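# Seat a paper roll's spindle in the plotter holders

## Task

Put the paper roll into the plotter so that, viewed from the front, both spindle ends sit in their seats (the notch just behind each holder's ledge), with the blue end on the left side. The robot must not topple or finish leaning, or the task fails.

## Robot and tools

Robot: the LinearBot, an omnidirectional base with a column roughly 1.7 m high. A carriage rides the column (lift_m) and carries two six-joint arms, left and right, each with a five-finger hand. Arm bases sit about 0.57 m + lift_m above the floor, and carriage parts hang about 0.15 m lower. A hand point reaches up to 0.78 m from its shoulder but only about 0.4 m below the arm base. Parked arm: joints 1 to 6 = 0, 0.05, 0.05, 1.45, 0, 0. Cameras: carriage_camera (fixed, looking forward and about 20 degrees down), left_wrist_camera and right_wrist_camera (on the little-finger side, aimed at the hand point).

Frames: the base frame has its origin on the floor below the base centre, x forward, y left, z up, in metres. The left_hand and right_hand readings are hand points in this frame; they often read higher than the true hand, especially at long reach or under load. base_odometry uses the base frame as it was at scene start, counts wheel turns only (slip counts as travel), and gives heading in rad, left positive, -3.142 to 3.142.

move: one action plus optional "cameras" and "blocking".
- "base": an offset from where the base last measured itself, exactly one key: translate_m (metres, forward positive, -2 to 2), strafe_m (metres, left positive, -2 to 2) or rotate_rad (radians, counter-clockwise positive, -6.3 to 6.3).
- "joints": one flat object for both arms and the lift, keyed by joint name; every value is an absolute target, not an offset. lift_m 0 to 1 m. For each side (left_/right_): joint1_rad -2.617 to 3.054 (yaw about vertical, 0 forward, positive left); joint2_rad 0 to 3.141 (shoulder: 0 upper arm back and level, 1.57 up, 3.14 forward); joint3_rad 0 to 3.141 (elbow, 0 folded, 3.14 straight); joint4_rad -1.57 to 1.57 (wrist pitch, positive lifts fingertips); joint5_rad -1.57 to 1.57 (wrist yaw, positive swings fingertips to the right, opposite to joint 1); joint6_rad -2.094 to 2.094 (roll about the finger direction, positive clockwise viewed from the forearm). Hand keys <side>_hand_little, _ring, _middle, _index, _thumb_bend, _thumb_turn: -1 to 1, +1 open/straight (thumb_turn +1 beside the palm, -1 opposite the fingers). <side>_hand_force_limit (-1 to 1, about 0 to 10 N at the fingertip, 15 N for thumb motors) and <side>_hand_speed (-0.96 to 1) are settings; they start at 0 and -0.8. Use -0.94 or slower for a gentle grip.
- "speeds": top speeds for this action only: translate_m and strafe_m 0.02 to 0.5 m/s, rotate_rad 0.05 to 1.57 rad/s, lift_m 0.02 to 0.27 m/s (default 0.25).
- "min_time_s": 0.1 to 8 s, the minimum duration of each arm motion; 2 or more keeps hands closer to a straight path and slower.
- "cameras": list of camera names or ["all"]; [] for none.
- "blocking": true (default) returns when everything is at rest; false returns within about 0.5 s while motion continues. A later move only replaces the targets it names.
No action exceeds 15 s; a move is cut at 14 s (time_out).

wait(seconds 0 to 10): lets time pass, returns state, ends early once moves rest. stop: brakes all running motions; the base still coasts. zoom_image(camera, region [x0,y0,x1,y1] in pixels of the 504x504 image, at most 504 per side): a closer look at the latest image. show_instructions: shows the reference pages. finished_scene: ends the scene irreversibly; the roll must stay seated unaided.

Result lines: base_status and joint_status per motion: done, moving, off_target (resting short, maybe still pushing), not_followed (withheld by the self-collision check, see "joint command not followed"), contact_stop or time_out (uncommanded stops; the first result showing one cancels the rest of your reply's move/wait/finished_scene calls), limit_stop_at_motor_heat. on_its_own lists things the robot did unasked ("held at" is a target). joint_positions gives readings on the target scales. motor_effort is percent of maximum, bracket is the peak. <side>_hand_stopped_by lists six words (little, ring, middle, index, thumb_bend, thumb_turn): moving, target, force, stalled or fault. <side>_<motor>_load_n is fingertip force in N, positive when pushed open; a lost grip shows as near 0. Motor temperatures per arm joint; MOTOR HOT appears at 75 °C and at 100 °C the arm goes limp for 30 to 60 s. JOINT TORQUES follow joint order.

Hand geometry: the hand point is 0.045 m in front of the palm; straight fingers extend 0.06 to 0.07 m past it. With the thumb turned in front, the hand wraps objects roughly 0.035 to 0.065 m thick; a handle can be as thin as 0.025 m. A wrist bracket on the little-finger side can snag things.

Cautions: fingers and arms have no contact stop and keep pressing; default hand speed is about 1 m/s, so slow down near the plotter. Base contact at full speed is a hard hit; back off about 0.2 m after a contact_stop. Lowering the lift onto something presses hard before it stops. Do not let the arms touch each other. Park arms between tasks to avoid heat. Keep the carriage low and loads close when driving to avoid tipping. Avoid drops, even of millimetres, letting go of a moving roll, and hard pushes on the plotter.

Each tool is called after "Call:" in YAML: its name, and indented under it one key for each argument.

Reference images:

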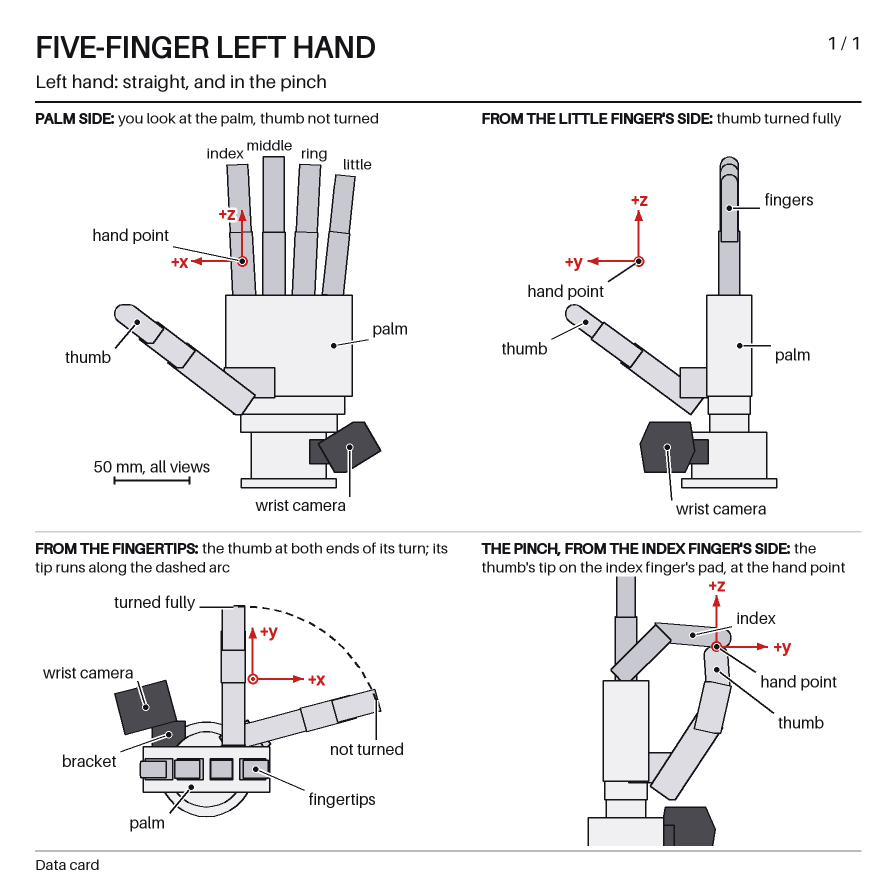

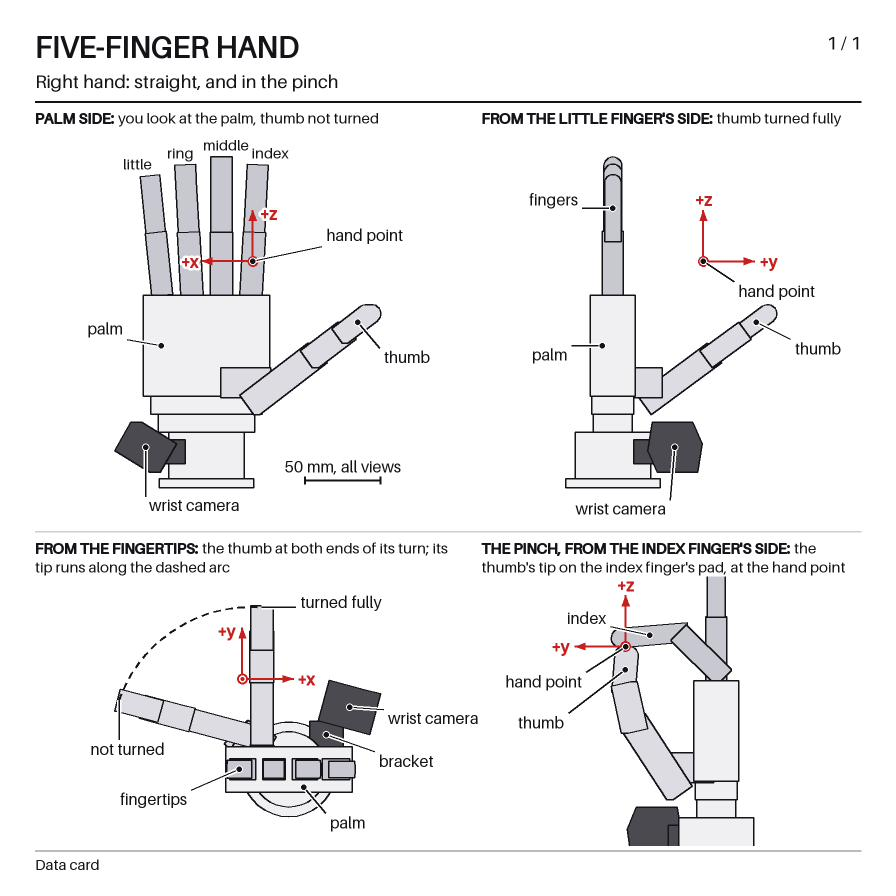

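## Session

Call:
move:
  cameras: ["all"]

Scene clock: 0.00 s.
Joint torques (N m): no reading
Motor temperatures (°C): left_arm=[27 32 31 30 28 27] | right_arm=[26 28 29 32 29 28]
base_odometry: x=+0.000 y=+0.000 heading=+0.000
base_status: not commanded
joint_positions: lift_m=+0.300 left_joint1_rad=-0.009 left_joint2_rad=+0.035 left_joint3_rad=+0.036 left_joint4_rad=+1.463 left_joint5_rad=+0.011 left_joint6_rad=+0.031 right_joint1_rad=+0.016 right_joint2_rad=+0.041 right_joint3_rad=+0.041 right_joint4_rad=+1.499 right_joint5_rad=+0.037 right_joint6_rad=-0.015 left_hand_little=+1.000 left_hand_ring=+1.000 left_hand_middle=+1.000 left_hand_index=+1.000 left_hand_thumb_turn=+1.000 left_hand_thumb_bend=+1.000 left_hand_force_limit=+0.000 left_hand_speed=-0.800 right_hand_little=+1.000 right_hand_ring=+1.000 right_hand_middle=+1.000 right_hand_index=+1.000 right_hand_thumb_turn=+1.000 right_hand_thumb_bend=+1.000 right_hand_force_limit=+0.000 right_hand_speed=-0.800
joint_status: not commanded
left_hand_stopped_by: target,target,target,target,target,target
right_hand_stopped_by: target,target,target,target,target,target
left_little_load_n: 0.0
left_ring_load_n: 0.0
left_middle_load_n: -0.5
left_index_load_n: 0.0
left_thumb_bend_load_n: 0.0
left_thumb_turn_load_n: 0.0
right_little_load_n: 0.0
right_ring_load_n: 0.0
right_middle_load_n: 0.0
right_index_load_n: 0.0
right_thumb_bend_load_n: 0.0
right_thumb_turn_load_n: 0.0
motor_effort: lift_m=+29 drive_wheels=+2
left_hand: x=+0.3153 y=+0.2873 z=+1.2860 quat_wxyz=(+0.714, -0.033, +0.042, -0.699) (m; base frame)
right_hand: x=+0.3061 y=-0.2952 z=+1.2914 quat_wxyz=(+0.706, -0.013, +0.038, -0.707) (m; base frame)
pictures: carriage_camera, left_wrist_camera, right_wrist_camera

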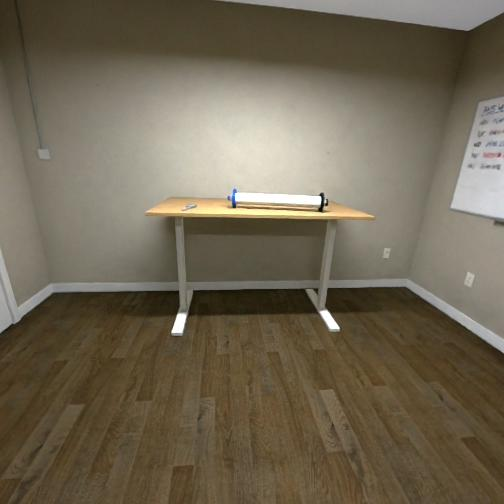

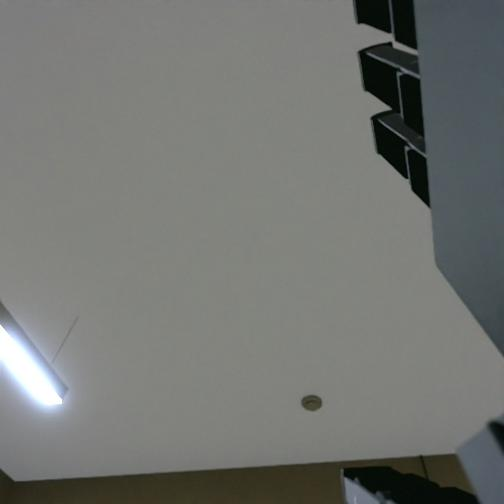

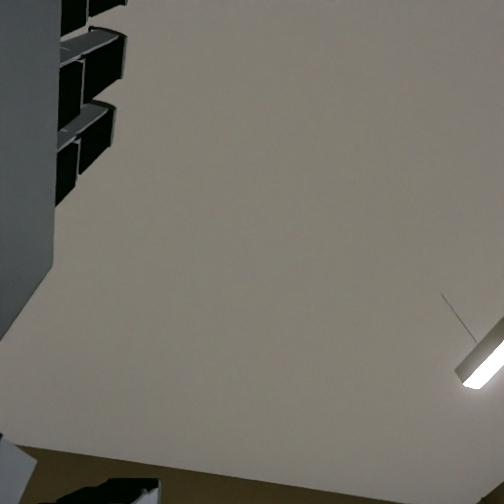

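Call:
zoom_image:
  camera: "carriage_camera"
  region: [140, 180, 390, 230]

Call:
move:
  base: {"rotate_rad": 1.57}
  cameras: ["carriage_camera"]

Call:
move:
  base: {"rotate_rad": 1.57}
  cameras: ["carriage_camera"]

Scaled by 2.016 from the camera's image (finer frame: 720x720).

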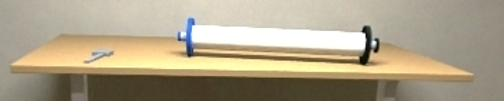

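Scene clock: 3.37 s.
Joint torques (N m): left_arm=[-0.34 3.18 4.66 -0.08 0.09 -0.05] | right_arm=[0.38 4.14 5.67 -0.21 0.05 0.01]
move: done
base_odometry: x=+0.000 y=+0.000 heading=+1.570
base_status: done
joint_positions: lift_m=+0.300 left_joint1_rad=-0.009 left_joint2_rad=+0.035 left_joint3_rad=+0.036 left_joint4_rad=+1.462 left_joint5_rad=+0.011 left_joint6_rad=+0.031 right_joint1_rad=+0.016 right_joint2_rad=+0.041 right_joint3_rad=+0.041 right_joint4_rad=+1.497 right_joint5_rad=+0.037 right_joint6_rad=-0.015 left_hand_little=+1.000 left_hand_ring=+1.000 left_hand_middle=+1.000 left_hand_index=+1.000 left_hand_thumb_turn=+1.000 left_hand_thumb_bend=+1.000 left_hand_force_limit=+0.000 left_hand_speed=-0.800 right_hand_little=+1.000 right_hand_ring=+1.000 right_hand_middle=+1.000 right_hand_index=+1.000 right_hand_thumb_turn=+1.000 right_hand_thumb_bend=+1.000 right_hand_force_limit=+0.000 right_hand_speed=-0.800
joint_status: not commanded
left_hand_stopped_by: target,target,target,target,target,target
right_hand_stopped_by: target,target,target,target,target,target
left_little_load_n: 0.0
left_ring_load_n: 0.0
left_middle_load_n: 0.0
left_index_load_n: 0.0
left_thumb_bend_load_n: 0.0
left_thumb_turn_load_n: 0.0
right_little_load_n: 0.0
right_ring_load_n: 0.0
right_middle_load_n: 0.0
right_index_load_n: 0.0
right_thumb_bend_load_n: 0.0
right_thumb_turn_load_n: 0.0
motor_effort: lift_m=+29(29) drive_wheels=+7(19)
left_hand: x=+0.3154 y=+0.2873 z=+1.2860 quat_wxyz=(+0.714, -0.033, +0.042, -0.699)
right_hand: x=+0.3068 y=-0.2951 z=+1.2912 quat_wxyz=(+0.706, -0.014, +0.039, -0.707)

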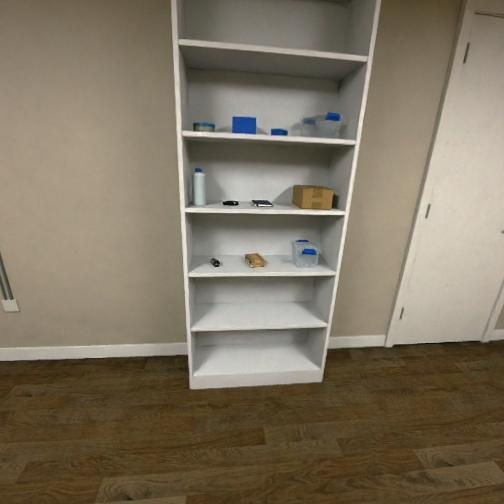

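Scene clock: 6.50 s.
Joint torques (N m): left_arm=[-0.46 3.19 4.49 -0.07 0.06 -0.02] | right_arm=[0.34 4.22 5.61 -0.18 0.09 0.02]
move: done
base_odometry: x=+0.000 y=+0.000 heading=+3.139
base_status: done
joint_positions: lift_m=+0.300 left_joint1_rad=-0.009 left_joint2_rad=+0.035 left_joint3_rad=+0.036 left_joint4_rad=+1.462 left_joint5_rad=+0.011 left_joint6_rad=+0.031 right_joint1_rad=+0.016 right_joint2_rad=+0.041 right_joint3_rad=+0.041 right_joint4_rad=+1.496 right_joint5_rad=+0.037 right_joint6_rad=-0.015 left_hand_little=+1.000 left_hand_ring=+1.000 left_hand_middle=+1.000 left_hand_index=+1.000 left_hand_thumb_turn=+1.000 left_hand_thumb_bend=+1.000 left_hand_force_limit=+0.000 left_hand_speed=-0.800 right_hand_little=+1.000 right_hand_ring=+1.000 right_hand_middle=+1.000 right_hand_index=+1.000 right_hand_thumb_turn=+1.000 right_hand_thumb_bend=+1.000 right_hand_force_limit=+0.000 right_hand_speed=-0.800
joint_status: not commanded
left_hand_stopped_by: target,target,target,target,target,target
right_hand_stopped_by: target,target,target,target,target,target
left_little_load_n: 0.0
left_ring_load_n: 0.0
left_middle_load_n: 0.0
left_index_load_n: 0.0
left_thumb_bend_load_n: 0.0
left_thumb_turn_load_n: 0.0
right_little_load_n: 0.0
right_ring_load_n: 0.0
right_middle_load_n: 0.0
right_index_load_n: 0.0
right_thumb_bend_load_n: 0.0
right_thumb_turn_load_n: 0.0
motor_effort: lift_m=+29(29) drive_wheels=+7(16)
left_hand: x=+0.3155 y=+0.2873 z=+1.2859 quat_wxyz=(+0.714, -0.033, +0.043, -0.699)
right_hand: x=+0.3070 y=-0.2951 z=+1.2911 quat_wxyz=(+0.706, -0.014, +0.040, -0.707)

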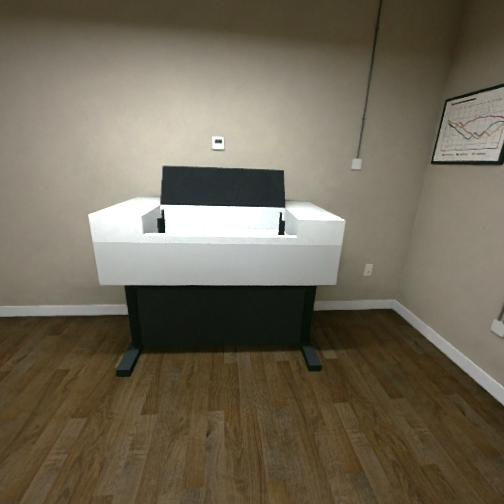

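Call:
zoom_image:
  camera: "carriage_camera"
  region: [80, 150, 360, 390]

Call:
zoom_image:
  camera: "carriage_camera"
  region: [140, 190, 310, 250]

Scaled by 1.800 from the camera's image (finer frame: 720x720).

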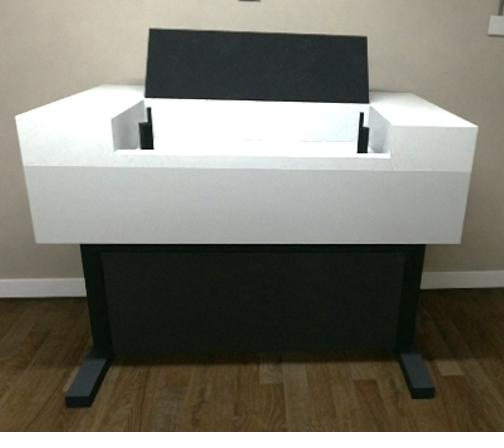

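Scaled by 2.965 from the camera's image (finer frame: 720x720).

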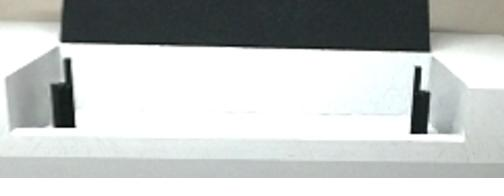

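Call:
move:
  base: {"translate_m": 0.6}
  joints: {"lift_m": 0.6}
  cameras: ["carriage_camera"]

Call:
zoom_image:
  camera: "carriage_camera"
  region: [100, 240, 400, 440]

Scene clock: 10.97 s.
Joint torques (N m): left_arm=[-0.38 3.3 4.56 -0.03 0.09 -0.05] | right_arm=[0.38 4.05 5.59 -0.18 0.05 0.01]
move: done
base_odometry: x=-0.600 y=+0.001 heading=+3.140
base_status: done
joint_positions: lift_m=+0.600 left_joint1_rad=-0.009 left_joint2_rad=+0.035 left_joint3_rad=+0.036 left_joint4_rad=+1.460 left_joint5_rad=+0.011 left_joint6_rad=+0.031 right_joint1_rad=+0.016 right_joint2_rad=+0.041 right_joint3_rad=+0.041 right_joint4_rad=+1.497 right_joint5_rad=+0.037 right_joint6_rad=-0.015 left_hand_little=+1.000 left_hand_ring=+1.000 left_hand_middle=+1.000 left_hand_index=+1.000 left_hand_thumb_turn=+1.000 left_hand_thumb_bend=+1.000 left_hand_force_limit=+0.000 left_hand_speed=-0.800 right_hand_little=+1.000 right_hand_ring=+1.000 right_hand_middle=+1.000 right_hand_index=+1.000 right_hand_thumb_turn=+1.000 right_hand_thumb_bend=+1.000 right_hand_force_limit=+0.000 right_hand_speed=-0.800
joint_status: all done
left_hand_stopped_by: target,target,target,target,target,target
right_hand_stopped_by: target,target,target,target,target,target
left_little_load_n: 0.0
left_ring_load_n: 0.0
left_middle_load_n: 0.0
left_index_load_n: 0.0
left_thumb_bend_load_n: 0.0
left_thumb_turn_load_n: 0.0
right_little_load_n: 0.0
right_ring_load_n: 0.0
right_middle_load_n: 0.0
right_index_load_n: 0.0
right_thumb_bend_load_n: 0.0
right_thumb_turn_load_n: 0.0
motor_effort: lift_m=+28(35) drive_wheels=-7(23)
left_hand: x=+0.3161 y=+0.2873 z=+1.5858 quat_wxyz=(+0.713, -0.034, +0.043, -0.699)
right_hand: x=+0.3067 y=-0.2951 z=+1.5912 quat_wxyz=(+0.706, -0.014, +0.039, -0.707)
carriage_camera: T_world_to_cam=[[0.00639, -0.99907, 0.04255, -0.07079], [-0.33453, -0.04224, -0.94144, 1.51941], [0.94237, -0.00822, -0.33449, 0.38707]] pos_world=[0.14397, -0.00337, 1.56291]

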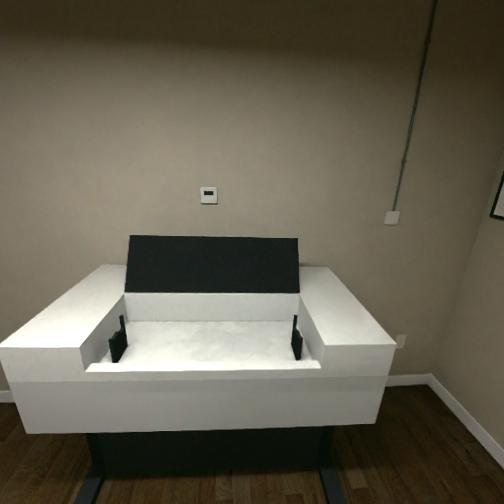

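Scaled by 1.680 from the camera's image (finer frame: 720x720).

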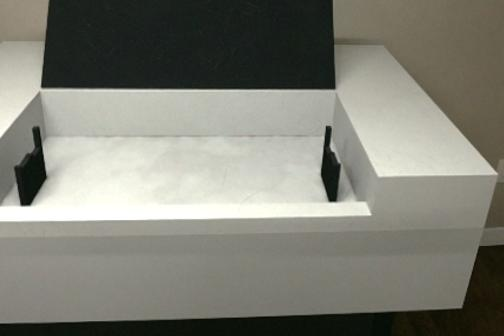

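Call:
move:
  base: {"translate_m": 0.25}
  joints: {"lift_m": 0.6}
  speeds: {"translate_m": 0.3}
  cameras: ["carriage_camera"]

Call:
zoom_image:
  camera: "carriage_camera"
  region: [40, 250, 240, 450]

Call:
zoom_image:
  camera: "carriage_camera"
  region: [240, 250, 440, 450]

Scene clock: 14.20 s.
Joint torques (N m): left_arm=[-0.36 3.15 4.74 -0.04 0.05 0] | right_arm=[0.31 4.1 5.65 -0.19 0.08 0.04]
move: done
base_odometry: x=-0.850 y=+0.001 heading=+3.141
base_status: done
joint_positions: lift_m=+0.600 left_joint1_rad=-0.009 left_joint2_rad=+0.035 left_joint3_rad=+0.036 left_joint4_rad=+1.462 left_joint5_rad=+0.011 left_joint6_rad=+0.031 right_joint1_rad=+0.016 right_joint2_rad=+0.041 right_joint3_rad=+0.041 right_joint4_rad=+1.497 right_joint5_rad=+0.037 right_joint6_rad=-0.015 left_hand_little=+1.000 left_hand_ring=+1.000 left_hand_middle=+1.000 left_hand_index=+1.000 left_hand_thumb_turn=+1.000 left_hand_thumb_bend=+1.000 left_hand_force_limit=+0.000 left_hand_speed=-0.800 right_hand_little=+1.000 right_hand_ring=+1.000 right_hand_middle=+1.000 right_hand_index=+1.000 right_hand_thumb_turn=+1.000 right_hand_thumb_bend=+1.000 right_hand_force_limit=+0.000 right_hand_speed=-0.800
joint_status: all done
left_hand_stopped_by: target,target,target,target,target,target
right_hand_stopped_by: target,target,target,target,target,target
left_little_load_n: -0.5
left_ring_load_n: 0.0
left_middle_load_n: 0.0
left_index_load_n: 0.0
left_thumb_bend_load_n: 0.0
left_thumb_turn_load_n: 0.0
right_little_load_n: 0.0
right_ring_load_n: 0.0
right_middle_load_n: 0.0
right_index_load_n: 0.0
right_thumb_bend_load_n: 0.0
right_thumb_turn_load_n: 0.0
motor_effort: lift_m=+28(28) drive_wheels=-5(19)
left_hand: x=+0.3156 y=+0.2873 z=+1.5859 quat_wxyz=(+0.714, -0.033, +0.043, -0.699)
right_hand: x=+0.3067 y=-0.2951 z=+1.5912 quat_wxyz=(+0.706, -0.014, +0.039, -0.707)
carriage_camera: T_world_to_cam=[[0.00639, -0.99907, 0.04255, -0.07079], [-0.33453, -0.04224, -0.94144, 1.51941], [0.94237, -0.00822, -0.33449, 0.38707]] pos_world=[0.14397, -0.00337, 1.56291]

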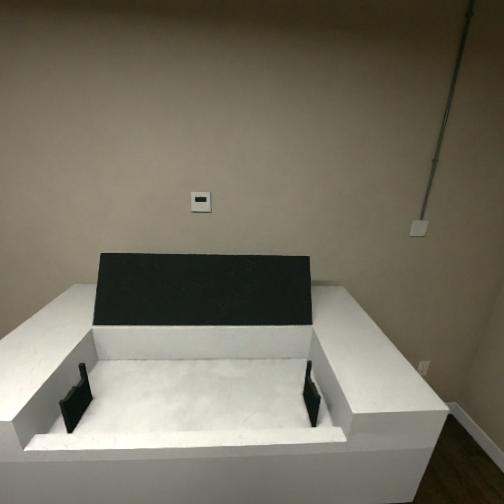

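Scaled by 2.520 from the camera's image (finer frame: 720x720).

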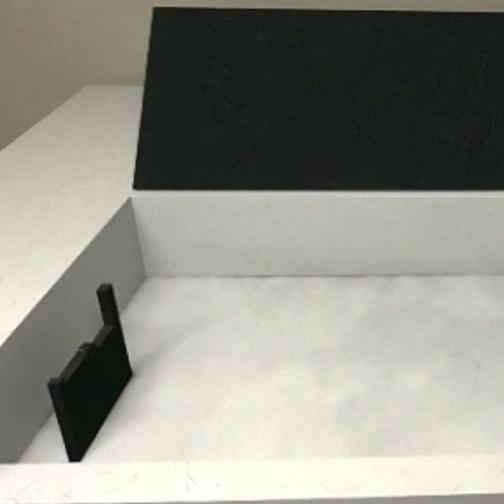

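Scaled by 2.520 from the camera's image (finer frame: 720x720).

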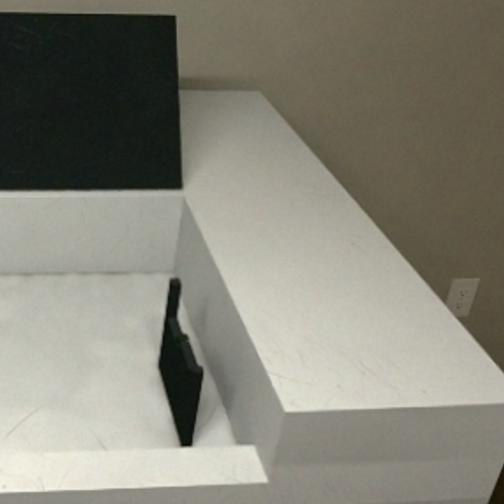

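Call:
zoom_image:
  camera: "carriage_camera"
  region: [50, 350, 110, 440]

Call:
zoom_image:
  camera: "carriage_camera"
  region: [290, 350, 350, 440]

Scaled by 5.600 from the camera's image (finer frame: 720x720).

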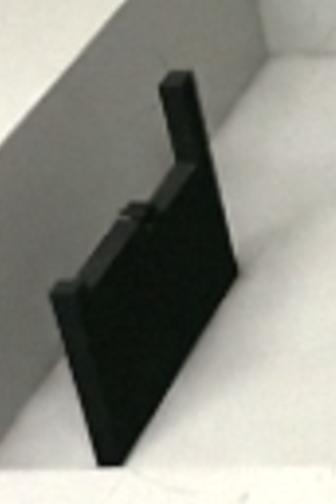

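Scaled by 5.600 from the camera's image (finer frame: 720x720).

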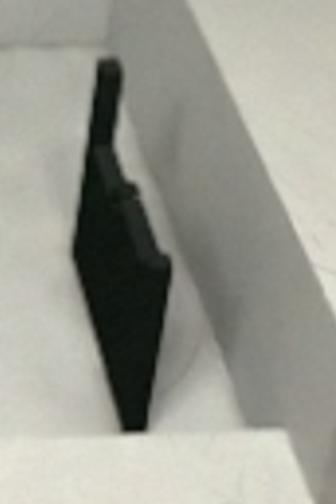

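Call:
move:
  base: {"translate_m": -0.6}

Call:
move:
  base: {"rotate_rad": -3.14159}
  cameras: ["carriage_camera"]

Call:
zoom_image:
  camera: "carriage_camera"
  region: [140, 200, 390, 320]

Scene clock: 21.80 s.
Joint torques (N m): left_arm=[-0.28 3.28 4.41 -0.09 0.09 -0.04] | right_arm=[0.24 4.12 5.76 -0.17 0.1 0.02]
move: done
base_odometry: x=-0.250 y=+0.001 heading=-3.141
base_status: done
joint_positions: lift_m=+0.600 left_joint1_rad=-0.009 left_joint2_rad=+0.035 left_joint3_rad=+0.036 left_joint4_rad=+1.464 left_joint5_rad=+0.011 left_joint6_rad=+0.031 right_joint1_rad=+0.016 right_joint2_rad=+0.041 right_joint3_rad=+0.041 right_joint4_rad=+1.499 right_joint5_rad=+0.037 right_joint6_rad=-0.015 left_hand_little=+1.000 left_hand_ring=+1.000 left_hand_middle=+1.000 left_hand_index=+1.000 left_hand_thumb_turn=+1.000 left_hand_thumb_bend=+1.000 left_hand_force_limit=+0.000 left_hand_speed=-0.800 right_hand_little=+1.000 right_hand_ring=+1.000 right_hand_middle=+1.000 right_hand_index=+1.000 right_hand_thumb_turn=+1.000 right_hand_thumb_bend=+1.000 right_hand_force_limit=+0.000 right_hand_speed=-0.800
joint_status: not commanded
left_hand_stopped_by: target,target,target,target,target,target
right_hand_stopped_by: target,target,target,target,target,target
left_little_load_n: 0.0
left_ring_load_n: 0.0
left_middle_load_n: 0.0
left_index_load_n: 0.0
left_thumb_bend_load_n: 0.0
left_thumb_turn_load_n: 0.0
right_little_load_n: 0.0
right_ring_load_n: 0.0
right_middle_load_n: 0.0
right_index_load_n: 0.0
right_thumb_bend_load_n: 0.0
right_thumb_turn_load_n: 0.0
motor_effort: lift_m=+28(28) drive_wheels=-7(25)
left_hand: x=+0.3149 y=+0.2873 z=+1.5862 quat_wxyz=(+0.714, -0.032, +0.042, -0.699)
right_hand: x=+0.3061 y=-0.2952 z=+1.5914 quat_wxyz=(+0.706, -0.013, +0.038, -0.707)
pictures: none

Scene clock: 26.10 s.
Joint torques (N m): left_arm=[-0.4 3.06 4.44 0 0.1 -0.01] | right_arm=[0.4 4.11 5.75 -0.15 0.09 0.03]
move: done
base_odometry: x=-0.250 y=+0.001 heading=+0.001
base_status: done
joint_positions: lift_m=+0.600 left_joint1_rad=-0.009 left_joint2_rad=+0.035 left_joint3_rad=+0.036 left_joint4_rad=+1.459 left_joint5_rad=+0.011 left_joint6_rad=+0.031 right_joint1_rad=+0.016 right_joint2_rad=+0.041 right_joint3_rad=+0.041 right_joint4_rad=+1.495 right_joint5_rad=+0.037 right_joint6_rad=-0.015 left_hand_little=+1.000 left_hand_ring=+1.000 left_hand_middle=+1.000 left_hand_index=+1.000 left_hand_thumb_turn=+1.000 left_hand_thumb_bend=+1.000 left_hand_force_limit=+0.000 left_hand_speed=-0.800 right_hand_little=+1.000 right_hand_ring=+1.000 right_hand_middle=+1.000 right_hand_index=+1.000 right_hand_thumb_turn=+1.000 right_hand_thumb_bend=+1.000 right_hand_force_limit=+0.000 right_hand_speed=-0.800
joint_status: not commanded
left_hand_stopped_by: target,target,target,target,target,target
right_hand_stopped_by: target,target,target,target,target,target
left_little_load_n: 0.0
left_ring_load_n: 0.0
left_middle_load_n: -0.5
left_index_load_n: 0.0
left_thumb_bend_load_n: 0.0
left_thumb_turn_load_n: 0.0
right_little_load_n: 0.0
right_ring_load_n: 0.0
right_middle_load_n: 0.0
right_index_load_n: 0.0
right_thumb_bend_load_n: 0.0
right_thumb_turn_load_n: 0.0
motor_effort: lift_m=+28(28) drive_wheels=+7(18)
left_hand: x=+0.3162 y=+0.2873 z=+1.5857 quat_wxyz=(+0.713, -0.034, +0.043, -0.698)
right_hand: x=+0.3073 y=-0.2952 z=+1.5911 quat_wxyz=(+0.706, -0.015, +0.040, -0.707)
carriage_camera: T_world_to_cam=[[0.00639, -0.99907, 0.04255, -0.07079], [-0.33453, -0.04224, -0.94144, 1.51941], [0.94237, -0.00822, -0.33449, 0.38707]] pos_world=[0.14397, -0.00337, 1.56291]

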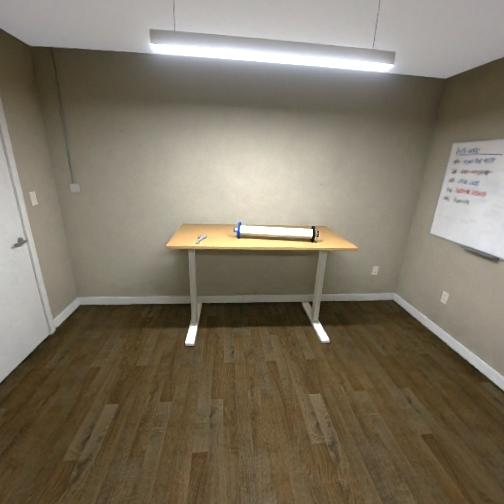

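Scaled by 2.016 from the camera's image (finer frame: 720x720).

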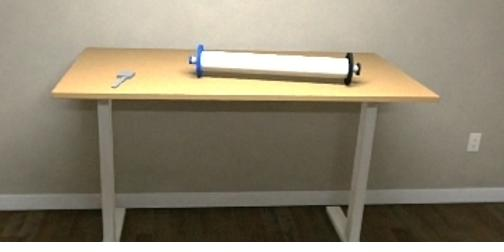

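Call:
move:
  base: {"translate_m": 1.2}
  cameras: ["carriage_camera"]

Call:
zoom_image:
  camera: "carriage_camera"
  region: [200, 250, 450, 400]

Scene clock: 31.13 s.
Joint torques (N m): left_arm=[-0.35 3.07 4.7 -0.03 0.07 -0.03] | right_arm=[0.4 4.1 5.64 -0.2 0.08 0.01]
move: done
base_odometry: x=+0.950 y=+0.000 heading=+0.000
base_status: done
joint_positions: lift_m=+0.600 left_joint1_rad=-0.009 left_joint2_rad=+0.035 left_joint3_rad=+0.036 left_joint4_rad=+1.460 left_joint5_rad=+0.011 left_joint6_rad=+0.031 right_joint1_rad=+0.016 right_joint2_rad=+0.041 right_joint3_rad=+0.041 right_joint4_rad=+1.497 right_joint5_rad=+0.037 right_joint6_rad=-0.015 left_hand_little=+1.000 left_hand_ring=+1.000 left_hand_middle=+1.000 left_hand_index=+1.000 left_hand_thumb_turn=+1.000 left_hand_thumb_bend=+1.000 left_hand_force_limit=+0.000 left_hand_speed=-0.800 right_hand_little=+1.000 right_hand_ring=+1.000 right_hand_middle=+1.000 right_hand_index=+1.000 right_hand_thumb_turn=+1.000 right_hand_thumb_bend=+1.000 right_hand_force_limit=+0.000 right_hand_speed=-0.800
joint_status: not commanded
left_hand_stopped_by: target,target,target,target,target,target
right_hand_stopped_by: target,target,target,target,target,target
left_little_load_n: 0.0
left_ring_load_n: 0.0
left_middle_load_n: 0.0
left_index_load_n: 0.0
left_thumb_bend_load_n: 0.0
left_thumb_turn_load_n: 0.0
right_little_load_n: 0.0
right_ring_load_n: 0.0
right_middle_load_n: 0.0
right_index_load_n: -0.5
right_thumb_bend_load_n: 0.0
right_thumb_turn_load_n: 0.0
motor_effort: lift_m=+28(28) drive_wheels=-8(25)
left_hand: x=+0.3159 y=+0.2873 z=+1.5858 quat_wxyz=(+0.714, -0.034, +0.043, -0.699)
right_hand: x=+0.3068 y=-0.2952 z=+1.5912 quat_wxyz=(+0.706, -0.014, +0.039, -0.707)
carriage_camera: T_world_to_cam=[[0.00639, -0.99907, 0.04255, -0.07079], [-0.33453, -0.04224, -0.94144, 1.51941], [0.94237, -0.00822, -0.33449, 0.38707]] pos_world=[0.14397, -0.00337, 1.56291]

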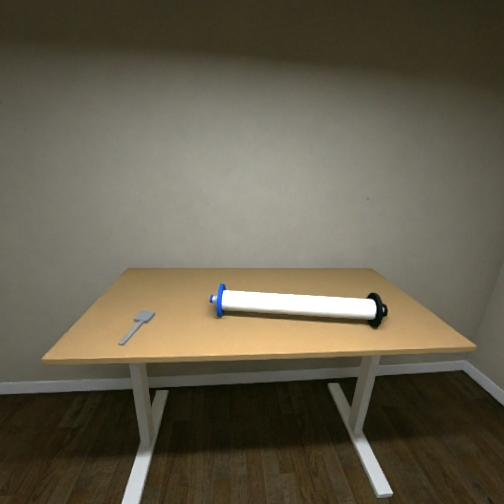

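Scaled by 2.016 from the camera's image (finer frame: 720x720).

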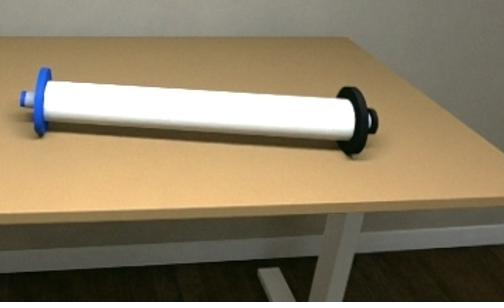

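Call:
move:
  base: {"strafe_m": -0.22}
  cameras: ["carriage_camera"]

Call:
move:
  base: {"translate_m": 0.2}
  joints: {"lift_m": 0.5}
  cameras: ["carriage_camera"]

Call:
zoom_image:
  camera: "carriage_camera"
  region: [90, 250, 190, 350]

Call:
zoom_image:
  camera: "carriage_camera"
  region: [330, 260, 430, 360]

Scene clock: 44.37 s.
Joint torques (N m): left_arm=[-0.47 3.03 4.52 -0.03 0.06 -0.03] | right_arm=[0.35 4.23 5.63 -0.19 0.08 0.02]
move: done
base_odometry: x=+0.950 y=-0.220 heading=+0.000
base_status: done
joint_positions: lift_m=+0.600 left_joint1_rad=-0.008 left_joint2_rad=+0.035 left_joint3_rad=+0.036 left_joint4_rad=+1.461 left_joint5_rad=+0.011 left_joint6_rad=+0.031 right_joint1_rad=+0.016 right_joint2_rad=+0.041 right_joint3_rad=+0.041 right_joint4_rad=+1.498 right_joint5_rad=+0.037 right_joint6_rad=-0.015 left_hand_little=+1.000 left_hand_ring=+1.000 left_hand_middle=+1.000 left_hand_index=+1.000 left_hand_thumb_turn=+1.000 left_hand_thumb_bend=+1.000 left_hand_force_limit=+0.000 left_hand_speed=-0.800 right_hand_little=+1.000 right_hand_ring=+1.000 right_hand_middle=+1.000 right_hand_index=+1.000 right_hand_thumb_turn=+1.000 right_hand_thumb_bend=+1.000 right_hand_force_limit=+0.000 right_hand_speed=-0.800
joint_status: not commanded
left_hand_stopped_by: target,target,target,target,target,target
right_hand_stopped_by: target,target,target,target,target,target
left_little_load_n: 0.0
left_ring_load_n: 0.0
left_middle_load_n: 0.0
left_index_load_n: 0.0
left_thumb_bend_load_n: 0.0
left_thumb_turn_load_n: 0.0
right_little_load_n: 0.0
right_ring_load_n: 0.0
right_middle_load_n: 0.0
right_index_load_n: 0.0
right_thumb_bend_load_n: 0.0
right_thumb_turn_load_n: 0.0
motor_effort: lift_m=+28(28) drive_wheels=+3(14)
left_hand: x=+0.3158 y=+0.2874 z=+1.5859 quat_wxyz=(+0.714, -0.034, +0.043, -0.698)
right_hand: x=+0.3064 y=-0.2953 z=+1.5914 quat_wxyz=(+0.707, -0.013, +0.039, -0.706)
carriage_camera: T_world_to_cam=[[0.00639, -0.99907, 0.04255, -0.07079], [-0.33453, -0.04224, -0.94144, 1.51941], [0.94237, -0.00822, -0.33449, 0.38707]] pos_world=[0.14397, -0.00337, 1.56291]

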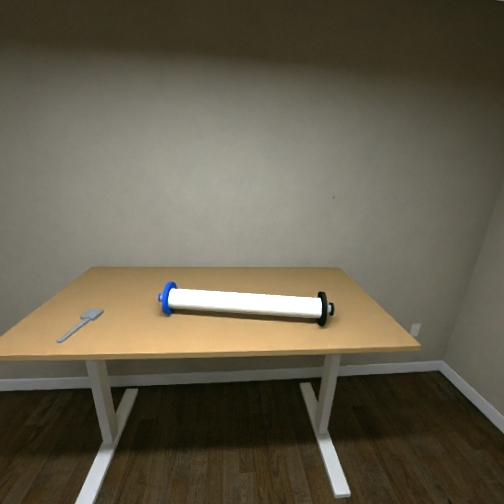

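Scene clock: 46.47 s.
Joint torques (N m): left_arm=[-0.51 3.21 4.56 0.06 0.09 -0.02] | right_arm=[0.28 3.95 5.67 -0.13 0.08 -0.01]
move: done
base_odometry: x=+1.150 y=-0.221 heading=-0.001
base_status: done
joint_positions: lift_m=+0.500 left_joint1_rad=-0.008 left_joint2_rad=+0.035 left_joint3_rad=+0.036 left_joint4_rad=+1.460 left_joint5_rad=+0.011 left_joint6_rad=+0.031 right_joint1_rad=+0.016 right_joint2_rad=+0.041 right_joint3_rad=+0.041 right_joint4_rad=+1.497 right_joint5_rad=+0.037 right_joint6_rad=-0.015 left_hand_little=+1.000 left_hand_ring=+1.000 left_hand_middle=+1.000 left_hand_index=+1.000 left_hand_thumb_turn=+1.000 left_hand_thumb_bend=+1.000 left_hand_force_limit=+0.000 left_hand_speed=-0.800 right_hand_little=+1.000 right_hand_ring=+1.000 right_hand_middle=+1.000 right_hand_index=+1.000 right_hand_thumb_turn=+1.000 right_hand_thumb_bend=+1.000 right_hand_force_limit=+0.000 right_hand_speed=-0.800
joint_status: all done
left_hand_stopped_by: target,target,target,target,target,target
right_hand_stopped_by: target,target,target,target,target,target
left_little_load_n: 0.0
left_ring_load_n: 0.0
left_middle_load_n: 0.0
left_index_load_n: 0.0
left_thumb_bend_load_n: 0.0
left_thumb_turn_load_n: 0.0
right_little_load_n: 0.0
right_ring_load_n: 0.0
right_middle_load_n: 0.0
right_index_load_n: 0.0
right_thumb_bend_load_n: 0.5
right_thumb_turn_load_n: 0.0
motor_effort: lift_m=+29(29) drive_wheels=-4(13)
left_hand: x=+0.3160 y=+0.2874 z=+1.4858 quat_wxyz=(+0.714, -0.034, +0.043, -0.698)
right_hand: x=+0.3065 y=-0.2953 z=+1.4914 quat_wxyz=(+0.707, -0.013, +0.039, -0.706)
carriage_camera: T_world_to_cam=[[0.00639, -0.99907, 0.04255, -0.06653], [-0.33453, -0.04224, -0.94144, 1.42517], [0.94237, -0.00822, -0.33449, 0.35359]] pos_world=[0.14397, -0.00337, 1.46281]

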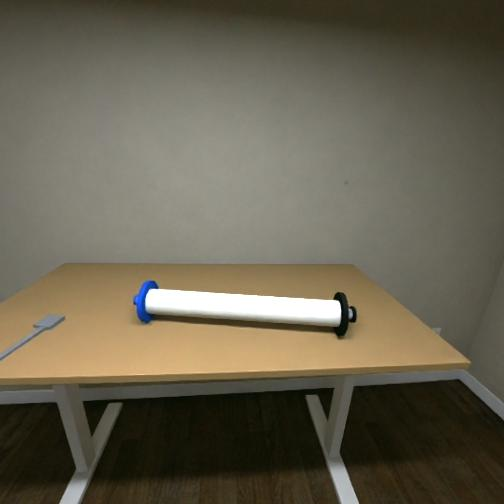

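Scaled by 5.040 from the camera's image (finer frame: 720x720).

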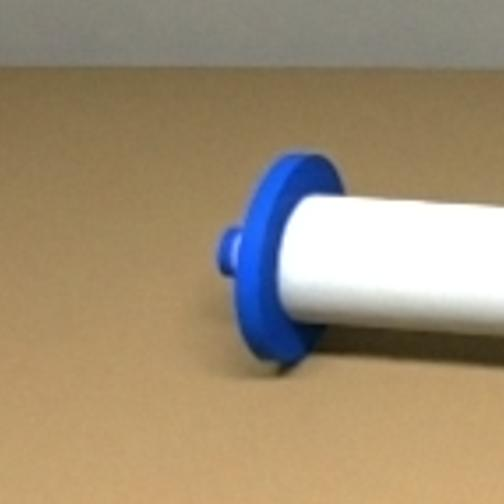

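Scaled by 5.040 from the camera's image (finer frame: 720x720).

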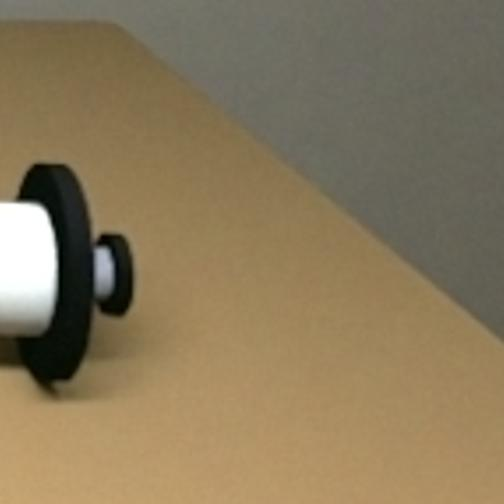

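Call:
move:
  joints: {"left_joint1_rad":0,"left_joint2_rad":1.0,"left_joint3_rad":1.2,"left_joint4_rad":-0.9,"left_joint5_rad":0,"left_joint6_rad":0,"right_joint1_rad":0,"right_joint2_rad":1.2,"right_joint3_rad":1.2,"right_joint4_rad":-0.9,"right_joint5_rad":0,"right_joint6_rad":0}
  min_time_s: 2
  cameras: ["all"]

Scene clock: 53.10 s.
Joint torques (N m): left_arm=[0.16 -1.05 8.01 1.49 0.03 -0.13] | right_arm=[-0.01 -2.4 9.42 1.59 0 0.13]
move: done
base_odometry: x=+1.150 y=-0.221 heading=-0.001
base_status: not commanded
joint_positions: lift_m=+0.500 left_joint1_rad=-0.005 left_joint2_rad=+0.993 left_joint3_rad=+1.171 left_joint4_rad=-0.884 left_joint5_rad=+0.011 left_joint6_rad=+0.010 right_joint1_rad=+0.005 right_joint2_rad=+1.195 right_joint3_rad=+1.171 right_joint4_rad=-0.900 right_joint5_rad=+0.008 right_joint6_rad=-0.011 left_hand_little=+1.000 left_hand_ring=+1.000 left_hand_middle=+1.000 left_hand_index=+1.000 left_hand_thumb_turn=+1.000 left_hand_thumb_bend=+1.000 left_hand_force_limit=+0.000 left_hand_speed=-0.800 right_hand_little=+1.000 right_hand_ring=+1.000 right_hand_middle=+1.000 right_hand_index=+1.000 right_hand_thumb_turn=+1.000 right_hand_thumb_bend=+1.000 right_hand_force_limit=+0.000 right_hand_speed=-0.800
joint_status: all done
left_hand_stopped_by: target,target,target,target,target,target
right_hand_stopped_by: target,target,target,target,target,target
left_little_load_n: 0.0
left_ring_load_n: 0.0
left_middle_load_n: 0.0
left_index_load_n: 0.0
left_thumb_bend_load_n: 0.0
left_thumb_turn_load_n: 0.0
right_little_load_n: 0.0
right_ring_load_n: 0.0
right_middle_load_n: 0.0
right_index_load_n: -0.5
right_thumb_bend_load_n: 0.0
right_thumb_turn_load_n: 0.0
motor_effort: lift_m=+29(29) drive_wheels=-4(5)
left_hand: x=+0.4960 y=+0.2855 z=+1.2601 quat_wxyz=(+0.293, -0.635, +0.649, -0.299)
right_hand: x=+0.5080 y=-0.2893 z=+1.2054 quat_wxyz=(+0.221, -0.675, +0.666, -0.228)
pictures: carriage_camera, left_wrist_camera, right_wrist_camera
carriage_camera: T_world_to_cam=[[0.00639, -0.99907, 0.04255, -0.06653], [-0.33453, -0.04224, -0.94144, 1.42517], [0.94237, -0.00822, -0.33449, 0.35359]] pos_world=[0.14397, -0.00337, 1.46281]
left_wrist_camera: T_world_to_cam=[[0.59165, -0.31001, 0.74421, -1.14618], [-0.59291, -0.79281, 0.14111, 0.34147], [0.54627, -0.52473, -0.65288, 0.81881]] pos_world=[0.43331, 0.34504, 1.33939]
right_wrist_camera: T_world_to_cam=[[-0.76124, -0.28622, -0.58188, 1.00582], [-0.51772, 0.80859, 0.27956, 0.15348], [0.39049, 0.51406, -0.76372, 0.98725]] pos_world=[0.45963, -0.34372, 1.29634]

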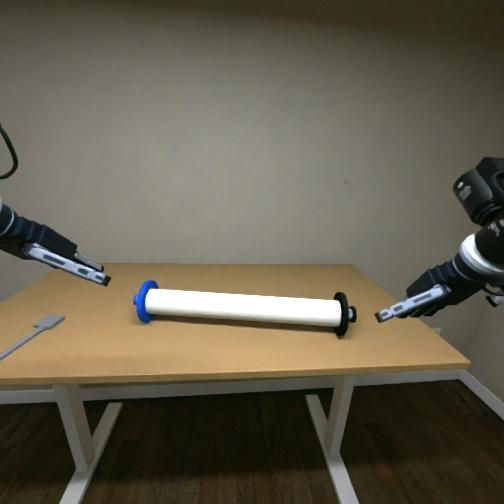

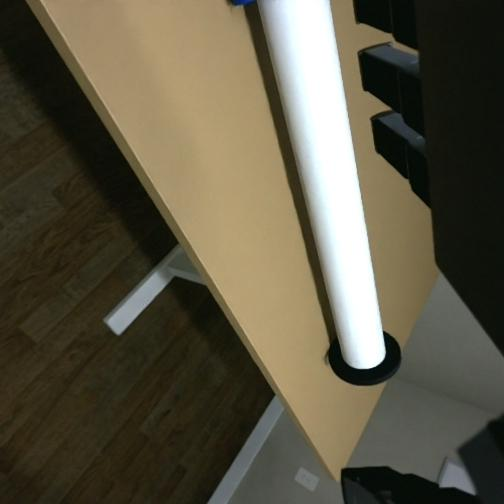

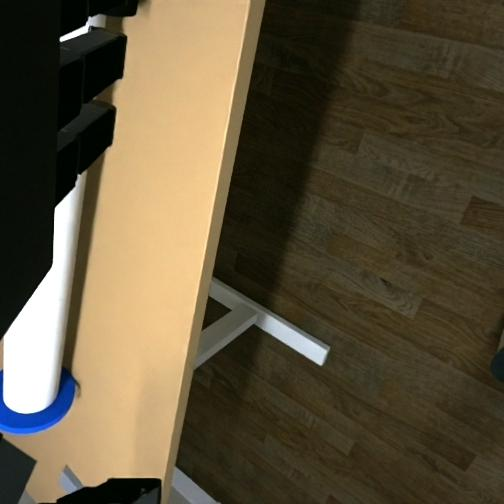

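Call:
move:
  base: {"rotate_rad": -0.043}
  joints: {"left_joint1_rad":-0.253,"left_joint2_rad":1.763,"left_joint3_rad":0.9,"left_joint4_rad":-0.035,"left_joint5_rad":-0.127,"left_joint6_rad":-0.219,"right_joint1_rad":0.253,"right_joint2_rad":1.763,"right_joint3_rad":0.9,"right_joint4_rad":-0.035,"right_joint5_rad":0.127,"right_joint6_rad":0.219,"lift_m":0.7,"left_hand_thumb_turn":-1,"right_hand_thumb_turn":-1}
  min_time_s: 2

Call:
move:
  base: {"strafe_m": 0.05}
  cameras: ["all"]

Scene clock: 65.17 s.
Joint torques (N m): left_arm=[-0.76 -5.53 3.9 1.51 -0.19 -0.1] | right_arm=[0.75 -6.3 5.33 1.78 0.21 0.11]
move: done
base_odometry: x=+1.150 y=-0.221 heading=-0.043
base_status: done
joint_positions: lift_m=+0.700 left_joint1_rad=-0.248 left_joint2_rad=+1.749 left_joint3_rad=+0.917 left_joint4_rad=-0.041 left_joint5_rad=-0.112 left_joint6_rad=-0.210 right_joint1_rad=+0.248 right_joint2_rad=+1.757 right_joint3_rad=+0.904 right_joint4_rad=-0.053 right_joint5_rad=+0.119 right_joint6_rad=+0.209 left_hand_little=+1.000 left_hand_ring=+1.000 left_hand_middle=+1.000 left_hand_index=+1.000 left_hand_thumb_turn=-1.000 left_hand_thumb_bend=+1.000 left_hand_force_limit=+0.000 left_hand_speed=-0.800 right_hand_little=+1.000 right_hand_ring=+1.000 right_hand_middle=+1.000 right_hand_index=+1.000 right_hand_thumb_turn=-1.000 right_hand_thumb_bend=+1.000 right_hand_force_limit=+0.000 right_hand_speed=-0.800
joint_status: all done
left_hand_stopped_by: target,target,target,target,target,target
right_hand_stopped_by: target,target,target,target,target,target
left_little_load_n: 0.0
left_ring_load_n: 0.0
left_middle_load_n: 0.0
left_index_load_n: 0.0
left_thumb_bend_load_n: 0.0
left_thumb_turn_load_n: 0.0
right_little_load_n: 0.0
right_ring_load_n: -0.5
right_middle_load_n: 0.0
right_index_load_n: 0.0
right_thumb_bend_load_n: 0.0
right_thumb_turn_load_n: 0.0
motor_effort: lift_m=+28(35) drive_wheels=-7(13)
left_hand: x=+0.6182 y=+0.1983 z=+1.2338 quat_wxyz=(+0.225, -0.664, +0.663, -0.262)
right_hand: x=+0.6097 y=-0.2018 z=+1.2245 quat_wxyz=(+0.247, -0.667, +0.668, -0.220)
pictures: none

Scene clock: 66.37 s.
Joint torques (N m): left_arm=[-0.54 -5.86 3.9 1.46 -0.11 -0.11] | right_arm=[0.49 -6.3 5.42 1.72 0.21 0.13]
move: done
base_odometry: x=+1.153 y=-0.171 heading=-0.043
base_status: done
joint_positions: lift_m=+0.700 left_joint1_rad=-0.249 left_joint2_rad=+1.750 left_joint3_rad=+0.917 left_joint4_rad=-0.037 left_joint5_rad=-0.117 left_joint6_rad=-0.210 right_joint1_rad=+0.253 right_joint2_rad=+1.757 right_joint3_rad=+0.904 right_joint4_rad=-0.050 right_joint5_rad=+0.122 right_joint6_rad=+0.209 left_hand_little=+1.000 left_hand_ring=+1.000 left_hand_middle=+1.000 left_hand_index=+1.000 left_hand_thumb_turn=-1.000 left_hand_thumb_bend=+1.000 left_hand_force_limit=+0.000 left_hand_speed=-0.800 right_hand_little=+1.000 right_hand_ring=+1.000 right_hand_middle=+1.000 right_hand_index=+1.000 right_hand_thumb_turn=-1.000 right_hand_thumb_bend=+1.000 right_hand_force_limit=+0.000 right_hand_speed=-0.800
joint_status: not commanded
left_hand_stopped_by: target,target,target,target,target,target
right_hand_stopped_by: target,target,target,target,target,target
left_little_load_n: 0.0
left_ring_load_n: 0.0
left_middle_load_n: 0.0
left_index_load_n: 0.0
left_thumb_bend_load_n: 0.0
left_thumb_turn_load_n: 0.0
right_little_load_n: 0.0
right_ring_load_n: 0.0
right_middle_load_n: -0.5
right_index_load_n: 0.0
right_thumb_bend_load_n: 0.0
right_thumb_turn_load_n: 0.0
motor_effort: lift_m=+28(28) drive_wheels=+4(10)
left_hand: x=+0.6193 y=+0.1986 z=+1.2340 quat_wxyz=(+0.228, -0.664, +0.662, -0.262)
right_hand: x=+0.6101 y=-0.2006 z=+1.2248 quat_wxyz=(+0.248, -0.668, +0.666, -0.221)
pictures: carriage_camera, left_wrist_camera, right_wrist_camera
carriage_camera: T_world_to_cam=[[0.00639, -0.99907, 0.04255, -0.07505], [-0.33453, -0.04224, -0.94144, 1.61355], [0.94237, -0.00822, -0.33449, 0.42052]] pos_world=[0.14397, -0.00337, 1.66291]
left_wrist_camera: T_world_to_cam=[[0.70273, -0.2772, 0.65524, -1.1921], [-0.55888, -0.78499, 0.26729, 0.17103], [0.44026, -0.55403, -0.70656, 0.82646]] pos_world=[0.56945, 0.26168, 1.31934]
right_wrist_camera: T_world_to_cam=[[-0.74234, -0.26029, -0.6174, 1.15744], [-0.52995, 0.79193, 0.30332, 0.10418], [0.40999, 0.55236, -0.72582, 0.86588]] pos_world=[0.55943, -0.25951, 1.31148]

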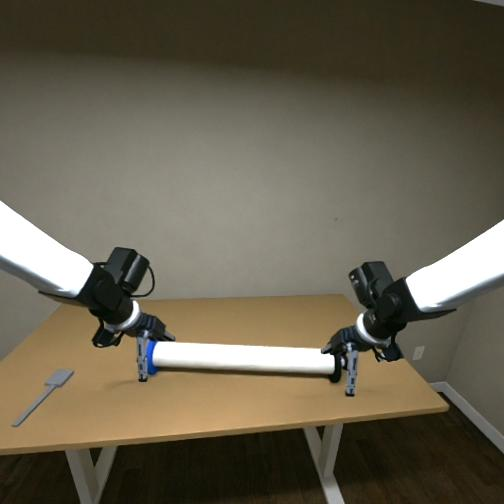

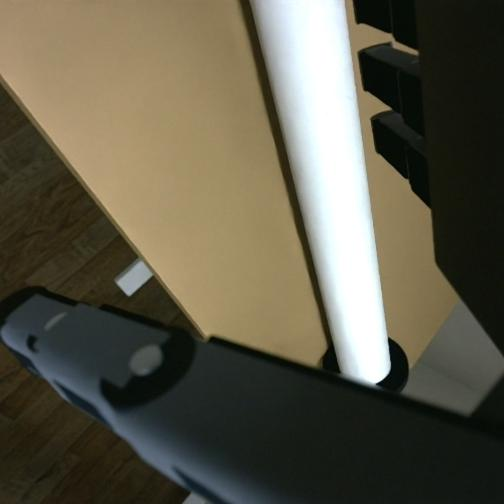

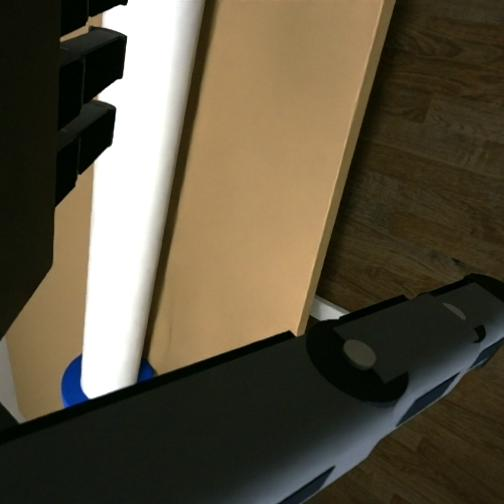

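Call:
move:
  joints: {"left_joint1_rad":-0.18,"left_joint2_rad":1.775,"left_joint3_rad":0.745,"left_joint4_rad":-0.02,"left_joint5_rad":-0.09,"left_joint6_rad":-0.156,"right_joint1_rad":0.18,"right_joint2_rad":1.77,"right_joint3_rad":0.75,"right_joint4_rad":-0.02,"right_joint5_rad":0.09,"right_joint6_rad":0.156}
  min_time_s: 2
  base: {"translate_m": 0.25}
  cameras: ["all"]

Scene clock: 69.53 s.
Joint torques (N m): left_arm=[-0.02 -5 3.32 1.28 0.22 0.11] | right_arm=[0.06 -5.52 4.66 1.48 0.08 -0.12]
move: done
base_odometry: x=+1.403 y=-0.181 heading=-0.042
base_status: done
joint_positions: lift_m=+0.700 left_joint1_rad=-0.184 left_joint2_rad=+1.760 left_joint3_rad=+0.761 left_joint4_rad=-0.025 left_joint5_rad=-0.106 left_joint6_rad=-0.166 right_joint1_rad=+0.184 right_joint2_rad=+1.763 right_joint3_rad=+0.754 right_joint4_rad=-0.034 right_joint5_rad=+0.098 right_joint6_rad=+0.167 left_hand_little=+1.000 left_hand_ring=+1.000 left_hand_middle=+1.000 left_hand_index=+1.000 left_hand_thumb_turn=-1.000 left_hand_thumb_bend=+1.000 left_hand_force_limit=+0.000 left_hand_speed=-0.800 right_hand_little=+1.000 right_hand_ring=+1.000 right_hand_middle=+1.000 right_hand_index=+1.000 right_hand_thumb_turn=-1.000 right_hand_thumb_bend=+1.000 right_hand_force_limit=+0.000 right_hand_speed=-0.800
joint_status: all done
left_hand_stopped_by: target,target,target,target,target,target
right_hand_stopped_by: target,target,target,target,target,target
left_little_load_n: 0.0
left_ring_load_n: 0.0
left_middle_load_n: 0.0
left_index_load_n: 0.0
left_thumb_bend_load_n: 0.0
left_thumb_turn_load_n: 0.0
right_little_load_n: 0.0
right_ring_load_n: 0.0
right_middle_load_n: 0.0
right_index_load_n: 0.0
right_thumb_bend_load_n: 0.0
right_thumb_turn_load_n: 0.0
motor_effort: lift_m=+28(28) drive_wheels=+7(15)
left_hand: x=+0.5634 y=+0.2363 z=+1.1823 quat_wxyz=(+0.197, -0.684, +0.676, -0.192)
right_hand: x=+0.5570 y=-0.2358 z=+1.1786 quat_wxyz=(+0.186, -0.679, +0.685, -0.188)
pictures: carriage_camera, left_wrist_camera, right_wrist_camera
carriage_camera: T_world_to_cam=[[0.00639, -0.99907, 0.04255, -0.07505], [-0.33453, -0.04224, -0.94144, 1.61355], [0.94237, -0.00822, -0.33449, 0.42052]] pos_world=[0.14397, -0.00337, 1.66291]
left_wrist_camera: T_world_to_cam=[[0.79912, -0.2895, 0.52688, -1.00813], [-0.49657, -0.81186, 0.30707, 0.10746], [0.33885, -0.50702, -0.79253, 0.98314]] pos_world=[0.52584, 0.29386, 1.27733]
right_wrist_camera: T_world_to_cam=[[-0.82618, -0.26321, -0.49814, 0.98583], [-0.46751, 0.81371, 0.34543, 0.03872], [0.31442, 0.51827, -0.79532, 1.00072]] pos_world=[0.51794, -0.29067, 1.2736]

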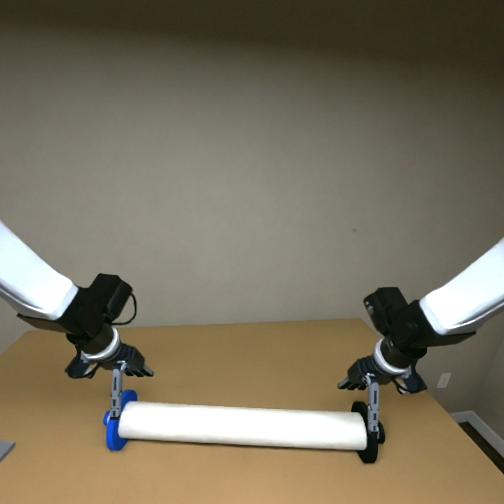

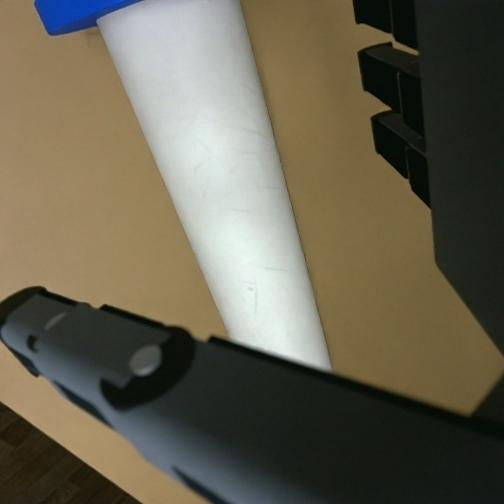

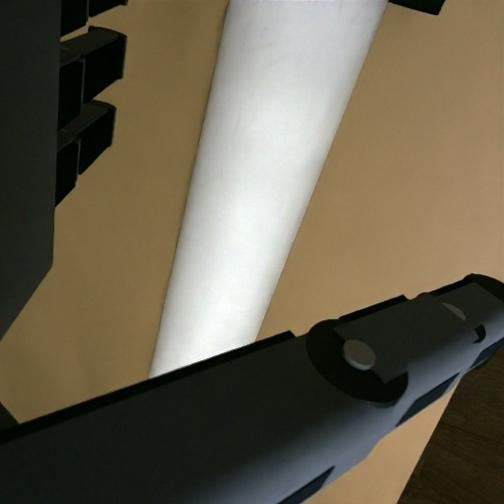

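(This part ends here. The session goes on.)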